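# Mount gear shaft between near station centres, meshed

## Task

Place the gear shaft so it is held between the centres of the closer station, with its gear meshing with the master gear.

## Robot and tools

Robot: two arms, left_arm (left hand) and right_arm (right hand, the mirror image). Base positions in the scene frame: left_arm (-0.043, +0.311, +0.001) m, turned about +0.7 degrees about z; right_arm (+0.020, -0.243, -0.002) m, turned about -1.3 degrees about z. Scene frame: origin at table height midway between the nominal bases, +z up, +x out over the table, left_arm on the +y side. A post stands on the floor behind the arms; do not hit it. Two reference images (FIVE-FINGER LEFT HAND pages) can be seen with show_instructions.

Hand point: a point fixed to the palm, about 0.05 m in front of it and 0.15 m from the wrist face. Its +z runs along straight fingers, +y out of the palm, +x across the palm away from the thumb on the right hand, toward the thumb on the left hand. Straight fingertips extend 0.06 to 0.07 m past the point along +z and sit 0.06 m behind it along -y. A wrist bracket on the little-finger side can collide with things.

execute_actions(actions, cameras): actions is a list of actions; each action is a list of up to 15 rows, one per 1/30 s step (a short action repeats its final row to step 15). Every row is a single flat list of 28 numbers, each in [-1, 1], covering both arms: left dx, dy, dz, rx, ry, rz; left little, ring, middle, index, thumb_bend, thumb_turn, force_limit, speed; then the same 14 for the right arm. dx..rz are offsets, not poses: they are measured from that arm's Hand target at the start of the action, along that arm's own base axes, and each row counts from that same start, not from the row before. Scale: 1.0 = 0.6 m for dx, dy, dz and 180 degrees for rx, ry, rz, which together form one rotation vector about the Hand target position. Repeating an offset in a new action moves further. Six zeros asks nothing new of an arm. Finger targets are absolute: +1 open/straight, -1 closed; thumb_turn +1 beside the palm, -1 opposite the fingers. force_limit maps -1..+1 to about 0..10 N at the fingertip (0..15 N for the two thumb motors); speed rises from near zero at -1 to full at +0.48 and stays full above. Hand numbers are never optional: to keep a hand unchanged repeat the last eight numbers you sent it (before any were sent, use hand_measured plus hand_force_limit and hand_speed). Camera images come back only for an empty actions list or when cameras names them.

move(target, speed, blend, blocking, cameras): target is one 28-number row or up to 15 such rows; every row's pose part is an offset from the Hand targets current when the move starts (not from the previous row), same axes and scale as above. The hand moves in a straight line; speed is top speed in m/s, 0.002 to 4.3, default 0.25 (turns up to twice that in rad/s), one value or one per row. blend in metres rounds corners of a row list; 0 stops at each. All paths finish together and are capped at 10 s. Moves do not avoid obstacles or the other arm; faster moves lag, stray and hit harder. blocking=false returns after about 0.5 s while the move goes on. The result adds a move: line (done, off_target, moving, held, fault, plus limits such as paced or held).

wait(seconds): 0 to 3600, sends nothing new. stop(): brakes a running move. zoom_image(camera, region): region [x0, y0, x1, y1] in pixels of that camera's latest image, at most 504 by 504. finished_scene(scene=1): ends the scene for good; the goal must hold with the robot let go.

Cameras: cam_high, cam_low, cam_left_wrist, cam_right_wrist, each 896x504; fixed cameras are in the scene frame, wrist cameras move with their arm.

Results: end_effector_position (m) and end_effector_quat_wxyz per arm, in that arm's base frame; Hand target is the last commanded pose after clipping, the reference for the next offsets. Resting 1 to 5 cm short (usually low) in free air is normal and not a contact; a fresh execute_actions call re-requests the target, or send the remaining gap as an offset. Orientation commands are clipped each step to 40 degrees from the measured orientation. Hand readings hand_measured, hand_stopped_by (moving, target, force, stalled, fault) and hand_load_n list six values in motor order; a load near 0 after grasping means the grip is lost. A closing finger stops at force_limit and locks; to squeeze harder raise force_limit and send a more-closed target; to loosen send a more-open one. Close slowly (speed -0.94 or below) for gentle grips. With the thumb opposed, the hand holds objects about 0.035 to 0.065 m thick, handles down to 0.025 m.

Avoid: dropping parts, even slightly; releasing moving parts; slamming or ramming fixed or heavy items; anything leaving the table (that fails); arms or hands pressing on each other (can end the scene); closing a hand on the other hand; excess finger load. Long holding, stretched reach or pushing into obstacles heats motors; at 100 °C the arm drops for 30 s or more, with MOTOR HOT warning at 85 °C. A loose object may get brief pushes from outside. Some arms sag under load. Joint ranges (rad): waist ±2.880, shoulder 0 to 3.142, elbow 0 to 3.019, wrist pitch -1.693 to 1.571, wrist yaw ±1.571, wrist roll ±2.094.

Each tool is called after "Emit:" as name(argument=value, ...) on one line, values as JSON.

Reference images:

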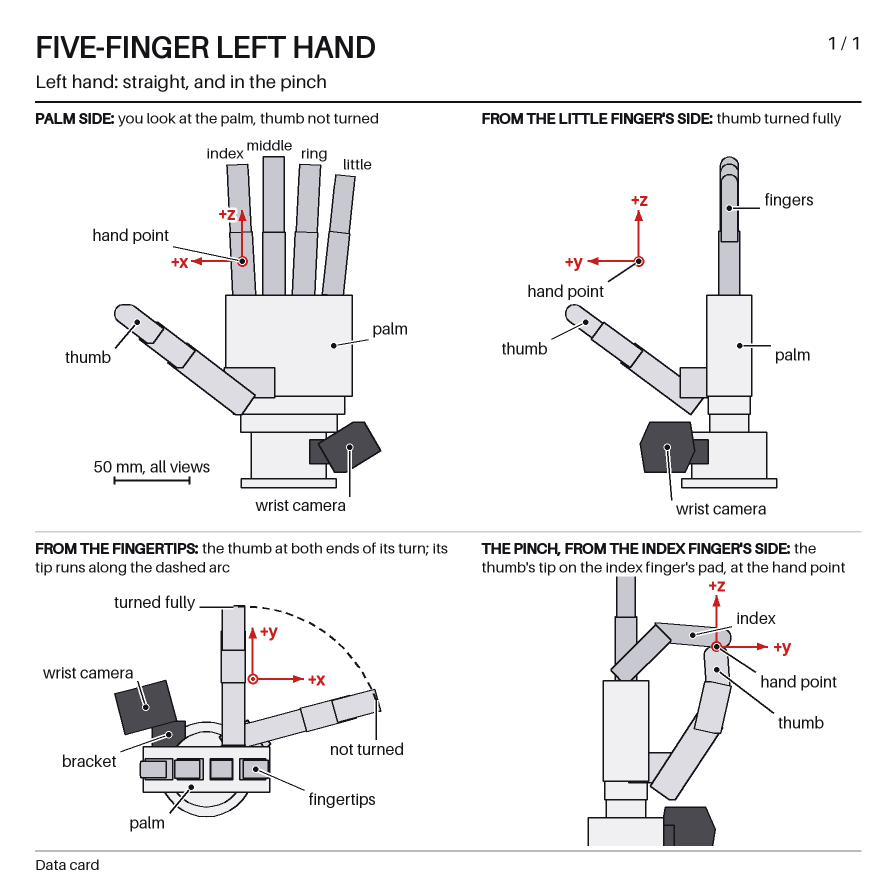

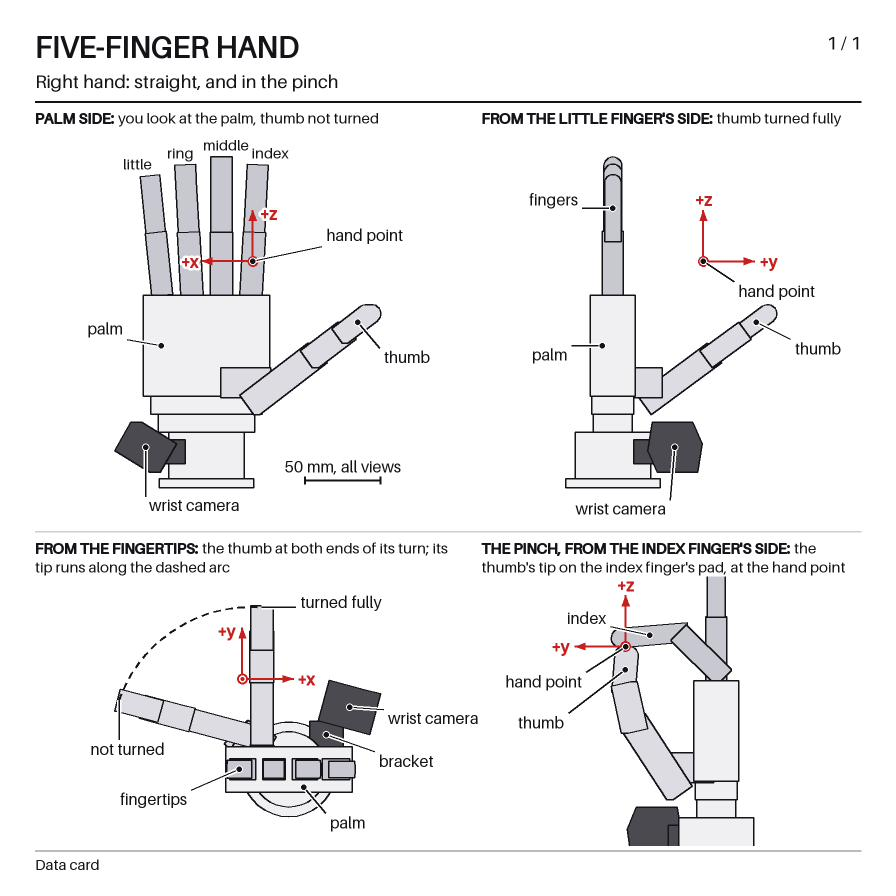

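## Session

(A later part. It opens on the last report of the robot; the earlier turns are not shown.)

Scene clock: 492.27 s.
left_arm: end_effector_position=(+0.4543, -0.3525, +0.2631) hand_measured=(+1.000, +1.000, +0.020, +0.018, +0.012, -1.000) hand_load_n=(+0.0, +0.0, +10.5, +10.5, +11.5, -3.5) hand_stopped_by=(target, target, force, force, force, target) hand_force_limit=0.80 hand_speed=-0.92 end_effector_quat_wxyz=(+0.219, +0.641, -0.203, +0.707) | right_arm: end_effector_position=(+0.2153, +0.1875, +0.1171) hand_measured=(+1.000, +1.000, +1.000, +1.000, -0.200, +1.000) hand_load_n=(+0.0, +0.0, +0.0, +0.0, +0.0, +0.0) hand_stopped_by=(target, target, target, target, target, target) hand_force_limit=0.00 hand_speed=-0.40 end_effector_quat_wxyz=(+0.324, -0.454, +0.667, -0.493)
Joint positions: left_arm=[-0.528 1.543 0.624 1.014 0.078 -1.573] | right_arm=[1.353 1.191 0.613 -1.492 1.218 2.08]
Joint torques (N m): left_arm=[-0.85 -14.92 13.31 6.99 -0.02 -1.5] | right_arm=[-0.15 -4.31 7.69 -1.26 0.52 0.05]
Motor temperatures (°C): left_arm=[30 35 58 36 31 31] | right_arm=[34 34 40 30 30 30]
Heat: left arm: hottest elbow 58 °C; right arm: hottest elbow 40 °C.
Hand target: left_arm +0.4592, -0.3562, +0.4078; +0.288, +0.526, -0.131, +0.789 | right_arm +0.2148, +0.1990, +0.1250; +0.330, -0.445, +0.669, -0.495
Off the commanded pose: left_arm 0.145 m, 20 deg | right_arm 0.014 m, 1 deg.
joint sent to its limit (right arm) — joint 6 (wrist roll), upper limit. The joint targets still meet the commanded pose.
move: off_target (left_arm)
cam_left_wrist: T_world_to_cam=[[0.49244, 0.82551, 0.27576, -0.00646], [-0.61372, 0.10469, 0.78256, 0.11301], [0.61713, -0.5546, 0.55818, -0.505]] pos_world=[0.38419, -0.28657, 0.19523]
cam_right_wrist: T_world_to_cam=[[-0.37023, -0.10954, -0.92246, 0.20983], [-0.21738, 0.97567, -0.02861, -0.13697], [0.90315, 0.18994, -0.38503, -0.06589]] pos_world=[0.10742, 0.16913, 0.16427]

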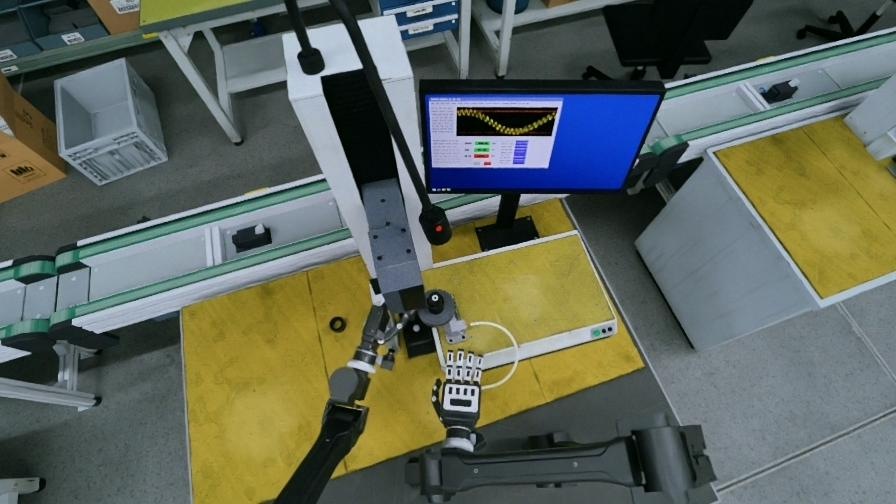

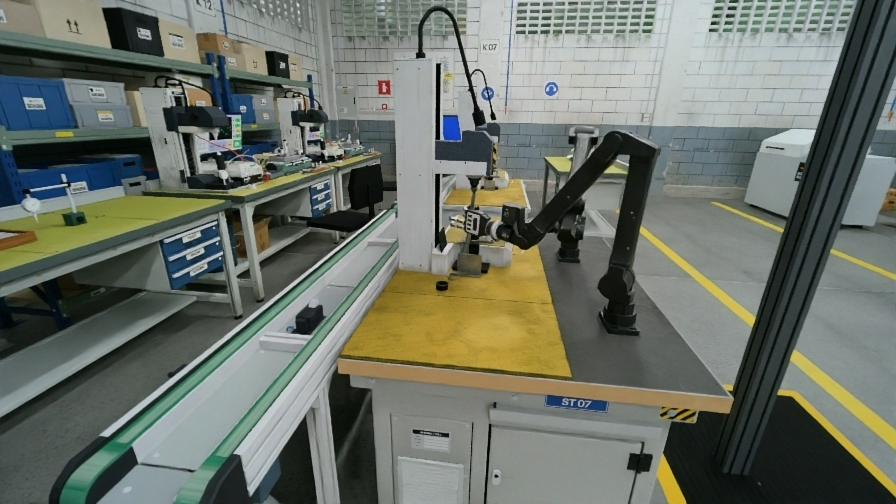

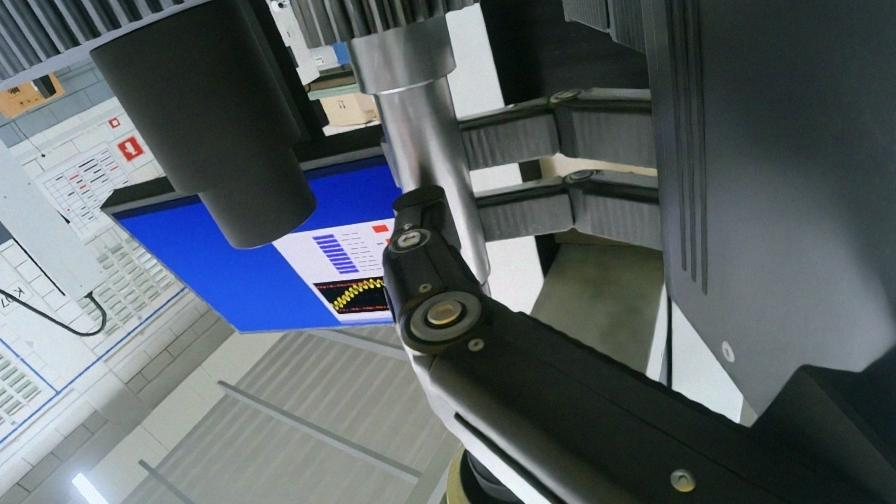

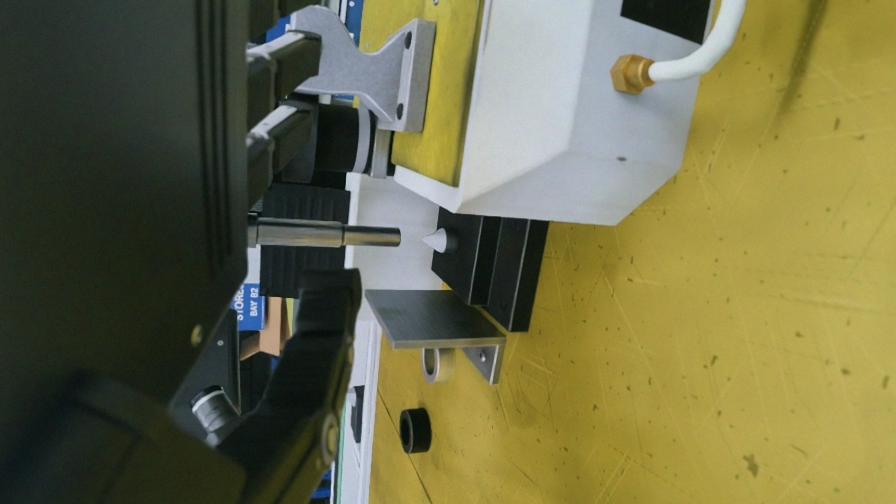

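Emit:
move(target=[0,0,0,-0.004,0.018,0,1,1,-0.2,-0.2,-0.15,-1,0.8,-0.92,0,0,0,0,0,0,1,1,1,1,-0.2,1,0,-0.4], speed=0.04, cameras=["cam_low","cam_left_wrist","cam_right_wrist","cam_high"])

Emit:
zoom_image(camera="cam_low", region=[450, 175, 510, 265])

Emit:
zoom_image(camera="cam_right_wrist", region=[240, 190, 480, 300])

Emit:
zoom_image(camera="cam_high", region=[390, 290, 470, 350])

Scene clock: 497.80 s.
left_arm: end_effector_position=(+0.4552, -0.3528, +0.2645) hand_measured=(+1.000, +1.000, +0.020, +0.018, +0.012, -1.000) hand_load_n=(+0.0, +0.0, +11.5, +7.5, +11.5, -7.0) hand_stopped_by=(target, target, force, force, force, target) hand_force_limit=0.80 hand_speed=-0.92 end_effector_quat_wxyz=(+0.222, +0.645, -0.190, +0.706) | right_arm: end_effector_position=(+0.2153, +0.1875, +0.1171) hand_measured=(+1.000, +1.000, +1.000, +1.000, -0.200, +1.000) hand_load_n=(+0.0, +0.0, +0.0, -0.5, +0.0, +0.0) hand_stopped_by=(target, target, target, target, target, target) hand_force_limit=0.00 hand_speed=-0.40 end_effector_quat_wxyz=(+0.324, -0.454, +0.667, -0.493)
Joint positions: left_arm=[-0.537 1.543 0.624 1.014 0.055 -1.594] | right_arm=[1.353 1.191 0.613 -1.492 1.218 2.08]
Joint torques (N m): left_arm=[-0.85 -16.62 13.19 4.88 -0.14 -1.61] | right_arm=[-0.32 -4.42 7.75 -1.28 0.53 0.08]
Motor temperatures (°C): left_arm=[30 35 59 37 31 31] | right_arm=[34 34 40 30 30 30]
Heat: left arm: hottest elbow 59 °C; right arm: hottest elbow 40 °C.
Hand target: left_arm +0.4592, -0.3562, +0.4078; +0.295, +0.546, -0.118, +0.775 | right_arm +0.2148, +0.1990, +0.1250; +0.330, -0.445, +0.669, -0.495
Off the commanded pose: left_arm 0.143 m, 18 deg | right_arm 0.014 m, 1 deg.
joint sent to its limit (right arm) — joint 6 (wrist roll), upper limit. The joint targets still meet the commanded pose.
move: off_target (left_arm)
cam_left_wrist: T_world_to_cam=[[0.48558, 0.83675, 0.2531, 0.00597], [-0.60471, 0.11242, 0.78848, 0.10959], [0.63131, -0.53592, 0.56058, -0.50708]] pos_world=[0.38349, -0.28907, 0.19633]
cam_right_wrist: T_world_to_cam=[[-0.37023, -0.10954, -0.92246, 0.20983], [-0.21738, 0.97567, -0.02861, -0.13697], [0.90315, 0.18994, -0.38503, -0.06589]] pos_world=[0.10742, 0.16913, 0.16427]

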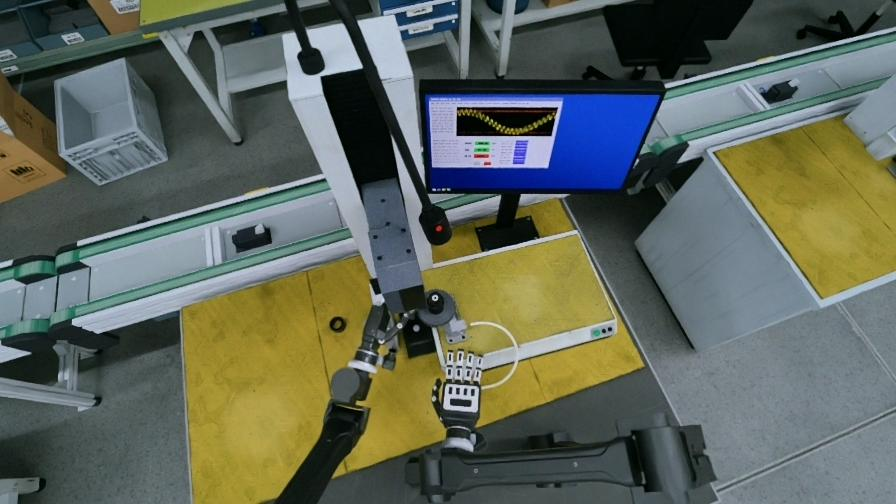

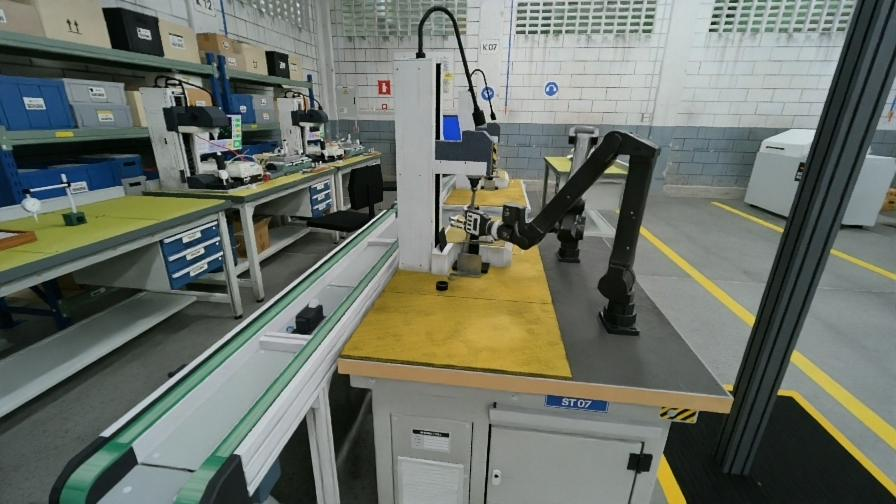

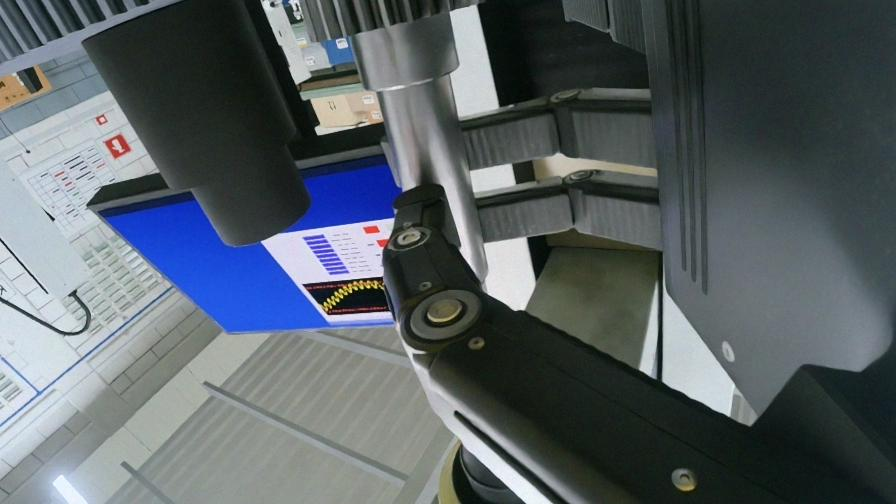

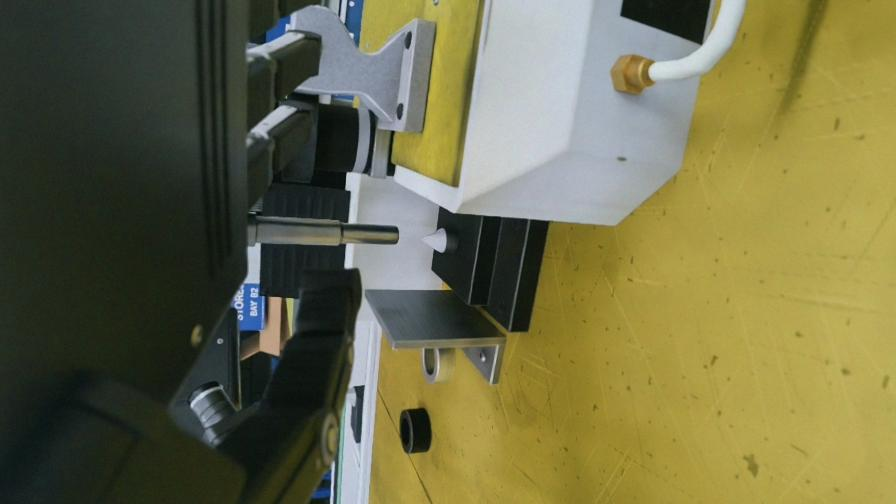

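Scaled by 5.600.

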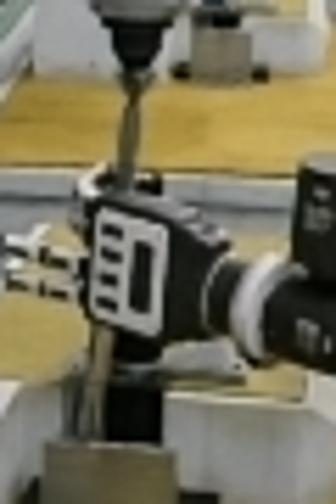

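Scaled by 2.100.

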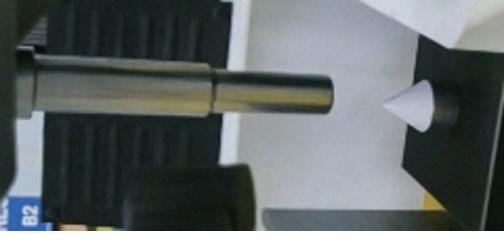

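Scaled by 6.300.

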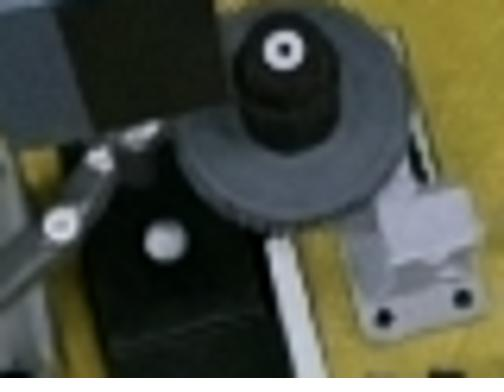

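Emit:
move(target=[0,0,0,0.008,0.016,0,1,1,-0.2,-0.2,-0.15,-1,0.8,-0.92,0,0,0,0,0,0,1,1,1,1,-0.2,1,0,-0.4], speed=0.04, cameras=["cam_low","cam_left_wrist","cam_right_wrist","cam_high"])

Emit:
zoom_image(camera="cam_low", region=[450, 175, 510, 265])

Emit:
zoom_image(camera="cam_right_wrist", region=[240, 190, 480, 300])

Emit:
zoom_image(camera="cam_high", region=[390, 290, 470, 350])

Scene clock: 503.13 s.
left_arm: end_effector_position=(+0.4546, -0.3527, +0.2652) hand_measured=(+1.000, +1.000, +0.020, +0.016, +0.012, -1.000) hand_load_n=(+0.0, +0.0, +13.0, +5.0, +12.0, -8.0) hand_stopped_by=(target, target, force, force, force, target) hand_force_limit=0.80 hand_speed=-0.92 end_effector_quat_wxyz=(+0.223, +0.660, -0.188, +0.693) | right_arm: end_effector_position=(+0.2153, +0.1875, +0.1171) hand_measured=(+1.000, +1.000, +1.000, +1.000, -0.200, +1.000) hand_load_n=(+0.0, +0.0, +0.0, +0.0, +0.0, +0.0) hand_stopped_by=(target, target, target, target, target, target) hand_force_limit=0.00 hand_speed=-0.40 end_effector_quat_wxyz=(+0.324, -0.454, +0.667, -0.493)
Joint positions: left_arm=[-0.54 1.51 0.624 0.945 0.049 -1.607] | right_arm=[1.353 1.191 0.613 -1.492 1.218 2.08]
Joint torques (N m): left_arm=[-0.67 -17.38 13.37 3.88 -0.17 -1.51] | right_arm=[-0.56 -4.19 7.68 -1.29 0.55 0.04]
Motor temperatures (°C): left_arm=[30 36 60 37 31 32] | right_arm=[34 34 40 30 30 30]
Heat: left arm: hottest elbow 60 °C; right arm: hottest elbow 40 °C.
Hand target: left_arm +0.4592, -0.3561, +0.4079; +0.291, +0.569, -0.120, +0.760 | right_arm +0.2148, +0.1990, +0.1250; +0.330, -0.445, +0.669, -0.495
Off the commanded pose: left_arm 0.143 m, 17 deg | right_arm 0.014 m, 1 deg.
joint sent to its limit (right arm) — joint 6 (wrist roll), upper limit. The joint targets still meet the commanded pose.
move: off_target (left_arm)
cam_left_wrist: T_world_to_cam=[[0.49322, 0.83582, 0.24111, 0.00528], [-0.57444, 0.10479, 0.81181, 0.08598], [0.65326, -0.53891, 0.53181, -0.51039]] pos_world=[0.38021, -0.28847, 0.20036]
cam_right_wrist: T_world_to_cam=[[-0.37023, -0.10954, -0.92246, 0.20983], [-0.21738, 0.97567, -0.02861, -0.13697], [0.90315, 0.18994, -0.38503, -0.06589]] pos_world=[0.10742, 0.16913, 0.16427]

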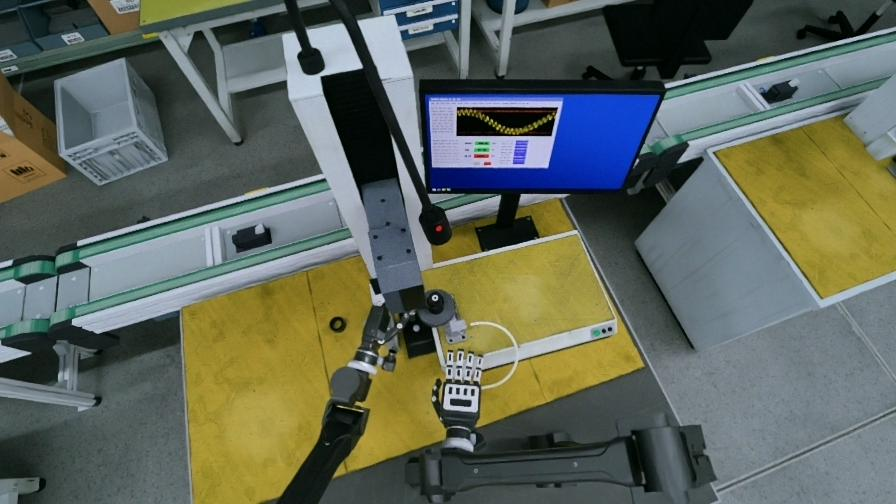

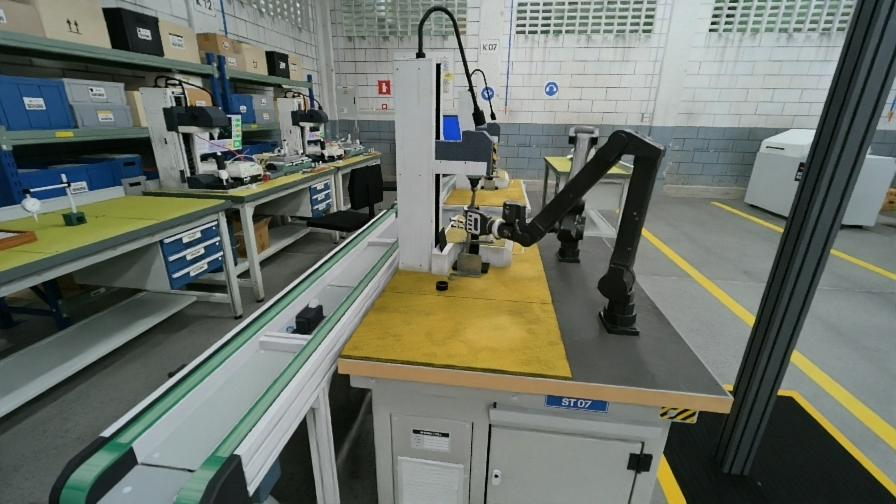

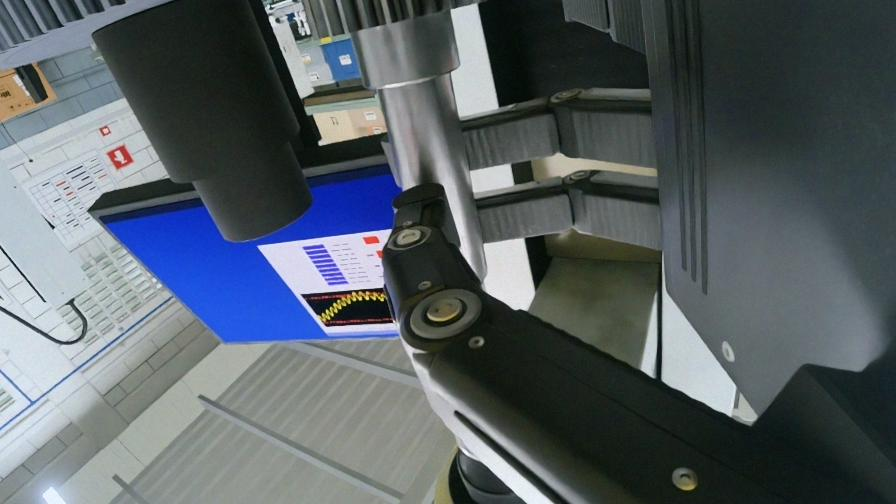

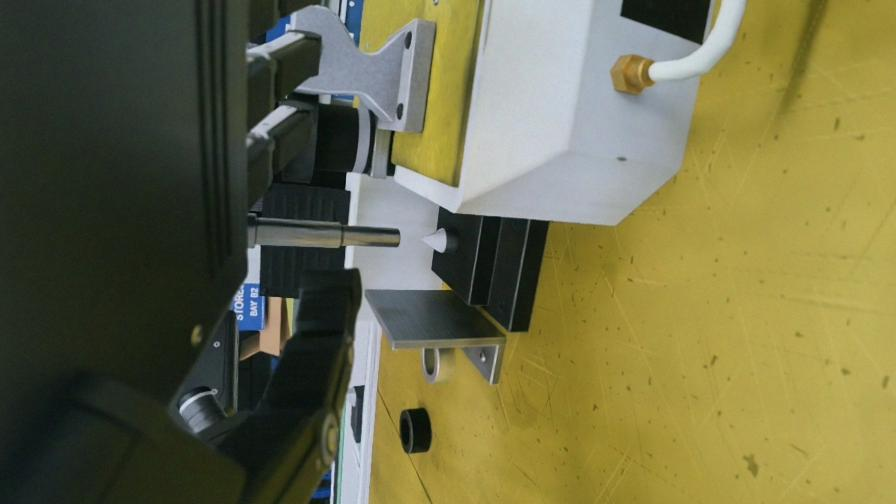

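Scaled by 5.600.

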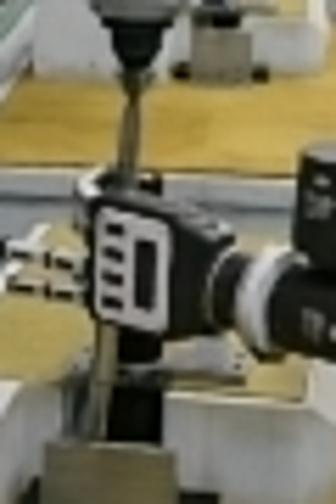

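Scaled by 2.100.

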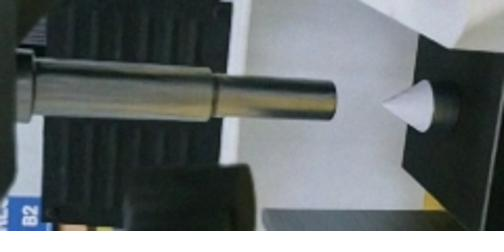

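Scaled by 6.300.

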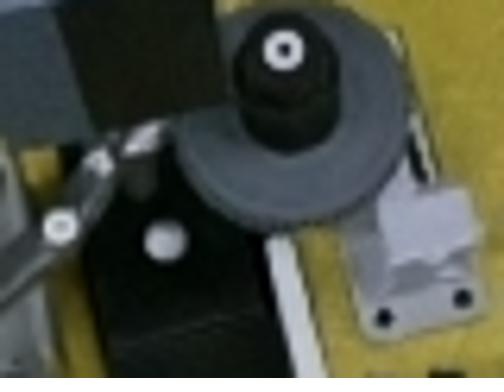

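Emit:
move(target=[0,0.004,0,0.016,0.004,0,1,1,-0.2,-0.2,-0.15,-1,0.8,-0.92,0,0,0,0,0,0,1,1,1,1,-0.2,1,0,-0.4], speed=0.04, cameras=["cam_low","cam_left_wrist","cam_right_wrist","cam_high"])

Emit:
zoom_image(camera="cam_low", region=[450, 175, 510, 265])

Emit:
zoom_image(camera="cam_right_wrist", region=[240, 190, 480, 300])

Emit:
zoom_image(camera="cam_high", region=[390, 290, 470, 350])

Scene clock: 508.70 s.
left_arm: end_effector_position=(+0.4524, -0.3523, +0.2658) hand_measured=(+1.000, +1.000, +0.020, +0.016, +0.012, -1.000) hand_load_n=(+0.0, +0.0, +12.5, +6.0, +11.5, -7.5) hand_stopped_by=(target, target, force, force, force, target) hand_force_limit=0.80 hand_speed=-0.92 end_effector_quat_wxyz=(+0.221, +0.673, -0.192, +0.679) | right_arm: end_effector_position=(+0.2153, +0.1875, +0.1171) hand_measured=(+1.000, +1.000, +1.000, +1.000, -0.200, +1.000) hand_load_n=(+0.0, -0.5, +0.0, +0.0, +0.0, -0.5) hand_stopped_by=(target, target, target, target, target, target) hand_force_limit=0.00 hand_speed=-0.40 end_effector_quat_wxyz=(+0.324, -0.454, +0.667, -0.493)
Joint positions: left_arm=[-0.54 1.472 0.624 0.867 0.053 -1.608] | right_arm=[1.353 1.191 0.613 -1.492 1.218 2.08]
Joint torques (N m): left_arm=[-0.09 -16.79 13.68 3.9 0.18 -1.14] | right_arm=[-0.38 -4.42 7.76 -1.31 0.53 0.05]
Motor temperatures (°C): left_arm=[30 36 60 36 31 32] | right_arm=[34 34 40 30 30 30]
Heat: left arm: hottest elbow 60 °C; right arm: hottest elbow 40 °C.
Hand target: left_arm +0.4592, -0.3537, +0.4079; +0.277, +0.581, -0.137, +0.753 | right_arm +0.2148, +0.1990, +0.1250; +0.330, -0.445, +0.669, -0.495
Off the commanded pose: left_arm 0.142 m, 16 deg | right_arm 0.014 m, 1 deg.
joint sent to its limit (right arm) — joint 6 (wrist roll), upper limit. The joint targets still meet the commanded pose.
move: off_target (left_arm)
cam_left_wrist: T_world_to_cam=[[0.5055, 0.82885, 0.23974, -0.00165], [-0.54533, 0.09158, 0.8332, 0.06067], [0.66865, -0.55192, 0.49829, -0.51165]] pos_world=[0.37603, -0.28658, 0.20479]
cam_right_wrist: T_world_to_cam=[[-0.37023, -0.10954, -0.92246, 0.20983], [-0.21738, 0.97567, -0.02861, -0.13697], [0.90315, 0.18994, -0.38503, -0.06589]] pos_world=[0.10742, 0.16913, 0.16427]

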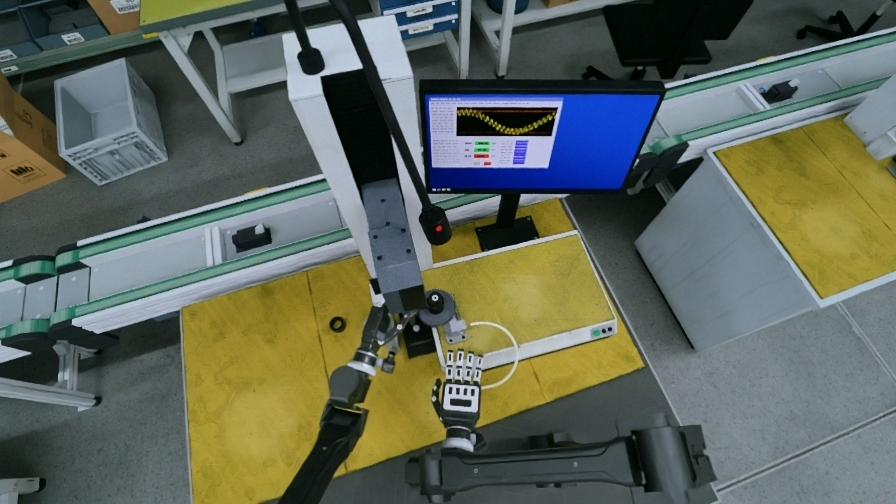

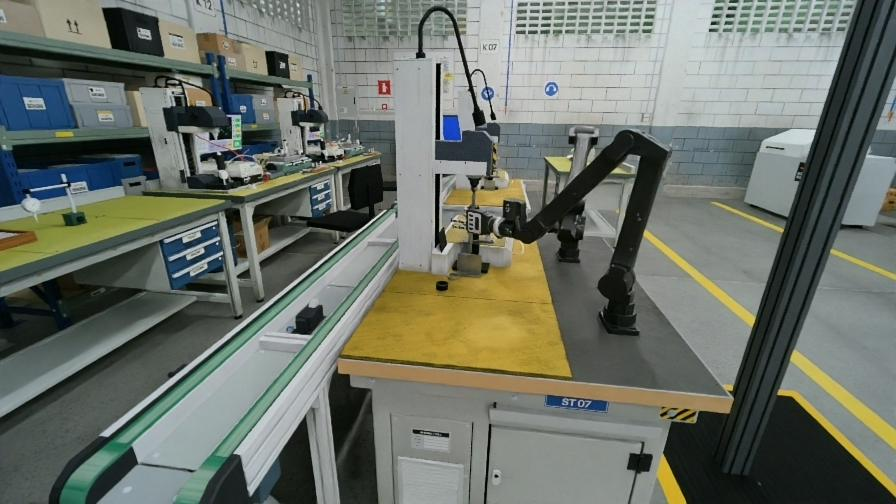

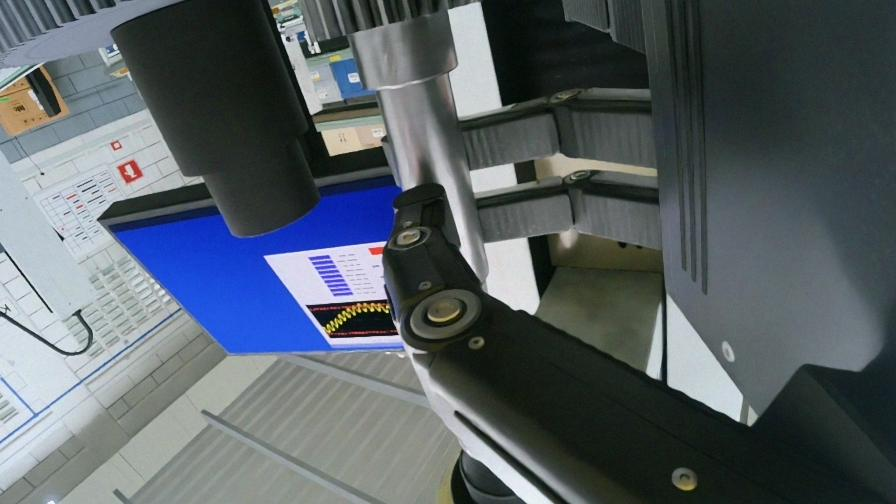

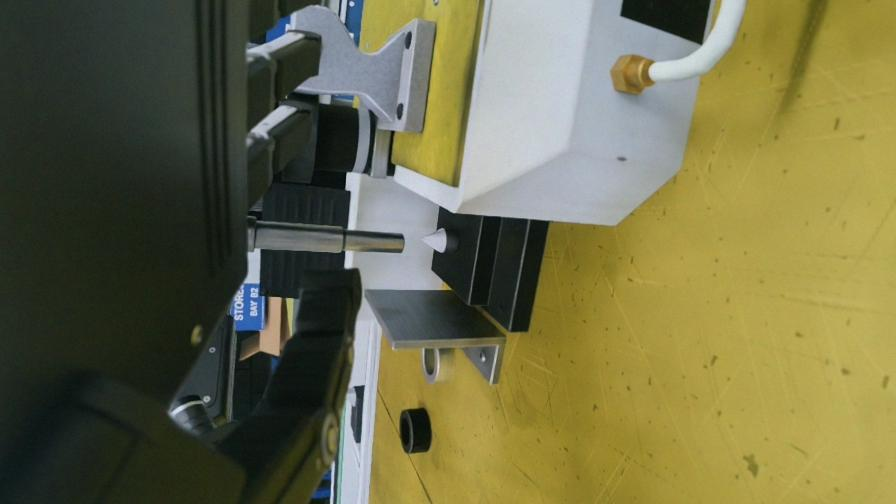

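Scaled by 5.600.

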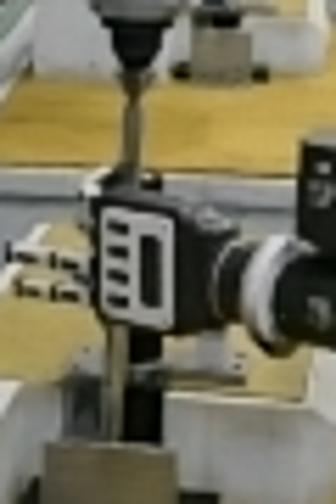

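Scaled by 2.100.

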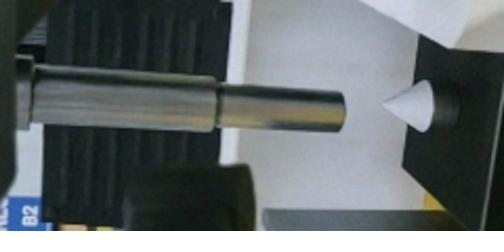

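Scaled by 6.300.

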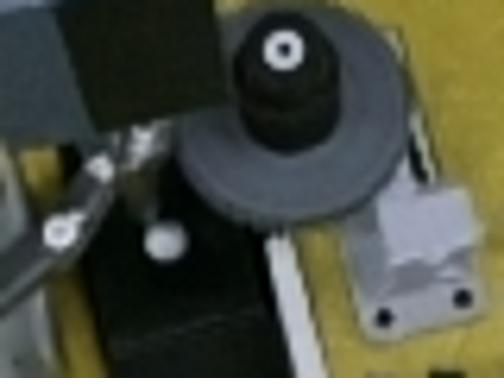

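Emit:
move(target=[0,-0.002,-0.03,0,0,0,1,1,-0.2,-0.2,-0.15,-1,0.8,-0.92,0,0,0,0,0,0,1,1,1,1,-0.2,1,0,-0.4], speed=0.04, cameras=["cam_low","cam_left_wrist","cam_right_wrist","cam_high"])

Emit:
zoom_image(camera="cam_low", region=[450, 175, 510, 265])

Emit:
zoom_image(camera="cam_right_wrist", region=[240, 190, 480, 300])

Emit:
zoom_image(camera="cam_high", region=[390, 290, 470, 350])

Scene clock: 513.53 s.
left_arm: end_effector_position=(+0.4524, -0.3523, +0.2658) hand_measured=(+1.000, +1.000, +0.020, +0.016, +0.012, -1.000) hand_load_n=(+0.0, +0.0, +12.5, +6.0, +11.5, -7.0) hand_stopped_by=(target, target, force, force, force, target) hand_force_limit=0.80 hand_speed=-0.92 end_effector_quat_wxyz=(+0.221, +0.673, -0.192, +0.679) | right_arm: end_effector_position=(+0.2153, +0.1875, +0.1171) hand_measured=(+1.000, +1.000, +1.000, +1.000, -0.200, +1.000) hand_load_n=(+0.0, +0.0, +0.0, +0.0, +0.0, +0.0) hand_stopped_by=(target, target, target, target, target, target) hand_force_limit=0.00 hand_speed=-0.40 end_effector_quat_wxyz=(+0.324, -0.454, +0.667, -0.493)
Joint positions: left_arm=[-0.54 1.472 0.624 0.867 0.053 -1.608] | right_arm=[1.353 1.191 0.613 -1.492 1.218 2.08]
Joint torques (N m): left_arm=[-0.15 -14.04 12.48 5.86 0.11 -1.12] | right_arm=[-0.38 -4.01 7.72 -1.24 0.53 0.05]
Motor temperatures (°C): left_arm=[30 36 61 36 31 32] | right_arm=[34 34 40 30 30 30]
Heat: left arm: hottest elbow 61 °C; right arm: hottest elbow 40 °C.
Hand target: left_arm +0.4592, -0.3549, +0.3899; +0.277, +0.581, -0.137, +0.753 | right_arm +0.2148, +0.1990, +0.1250; +0.330, -0.445, +0.669, -0.495
Off the commanded pose: left_arm 0.124 m, 16 deg | right_arm 0.014 m, 1 deg.
joint sent to its limit (right arm) — joint 6 (wrist roll), upper limit. The joint targets still meet the commanded pose.
move: off_target (left_arm)
cam_left_wrist: T_world_to_cam=[[0.5055, 0.82885, 0.23974, -0.00165], [-0.54533, 0.09158, 0.8332, 0.06067], [0.66865, -0.55192, 0.49829, -0.51165]] pos_world=[0.37603, -0.28658, 0.20479]
cam_right_wrist: T_world_to_cam=[[-0.37023, -0.10954, -0.92246, 0.20983], [-0.21738, 0.97567, -0.02861, -0.13697], [0.90315, 0.18994, -0.38503, -0.06589]] pos_world=[0.10742, 0.16913, 0.16427]

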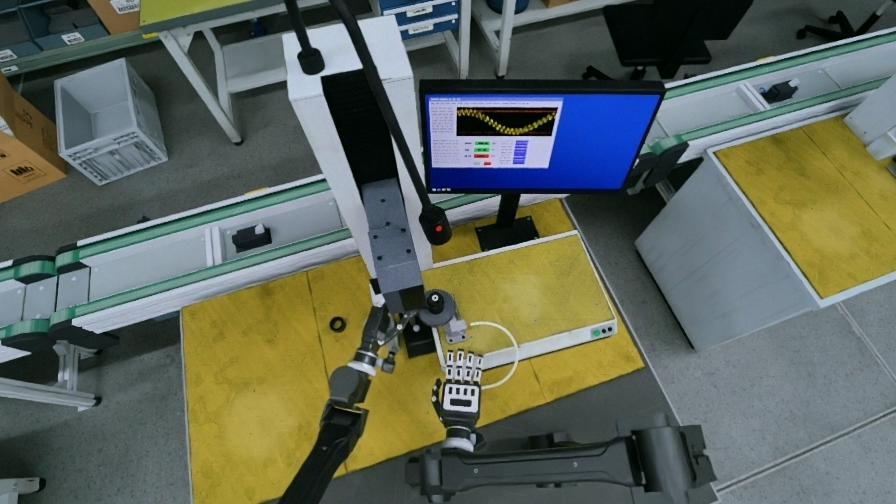

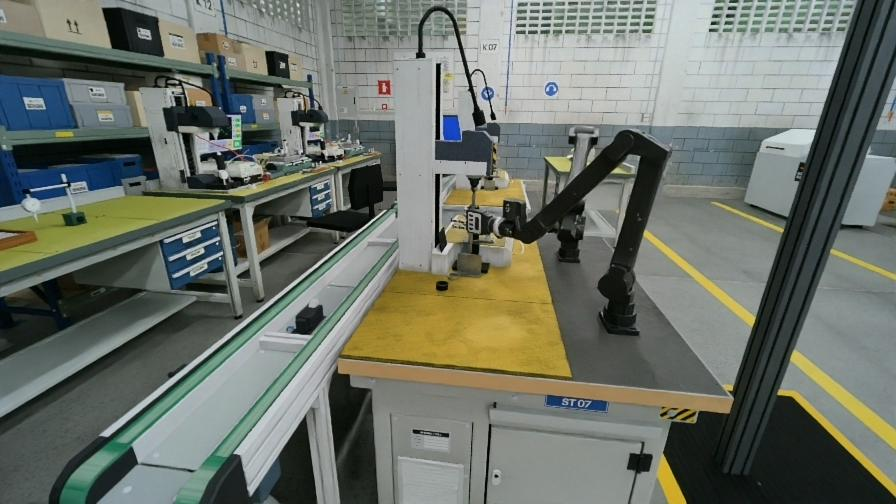

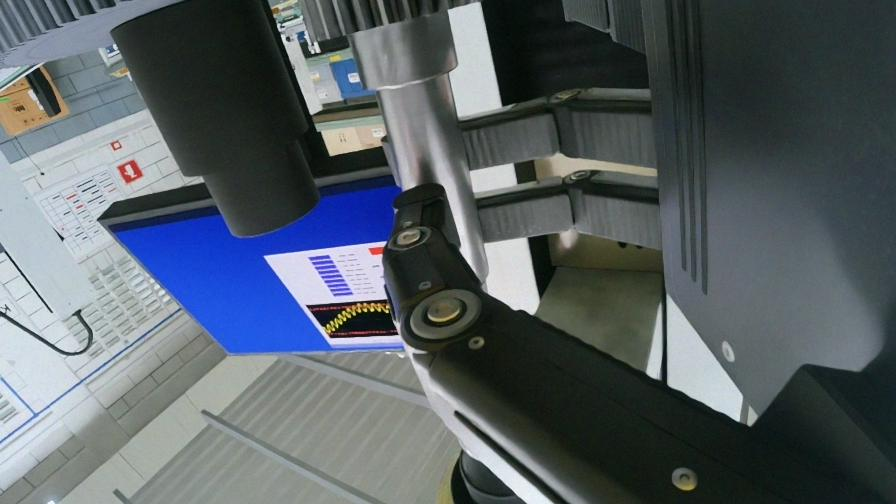

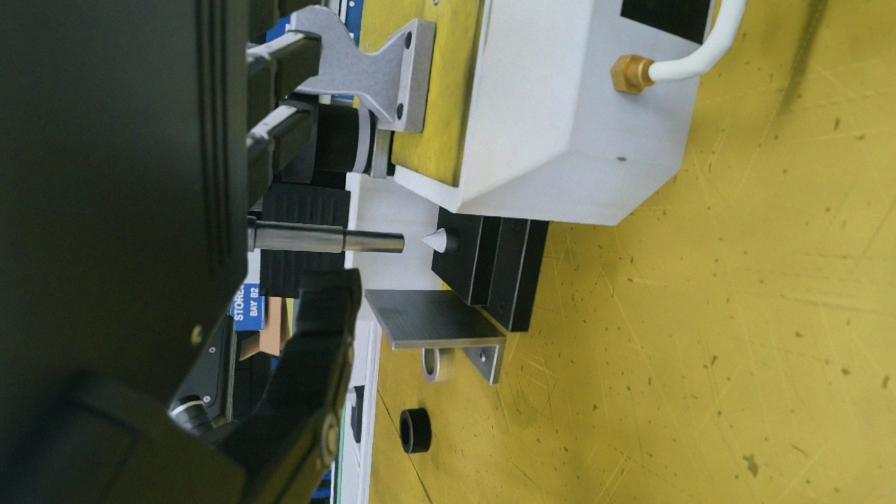

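Scaled by 5.600.

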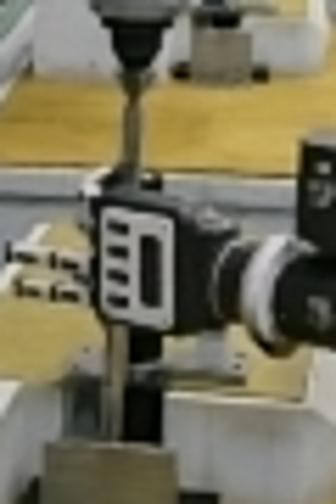

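Scaled by 2.100.

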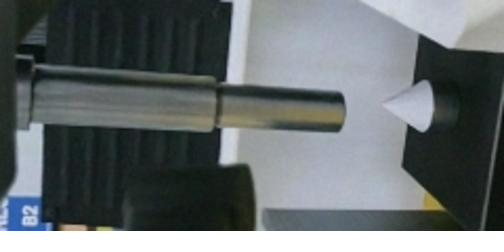

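Scaled by 6.300.

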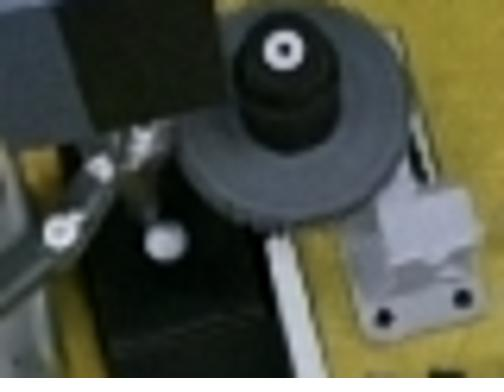

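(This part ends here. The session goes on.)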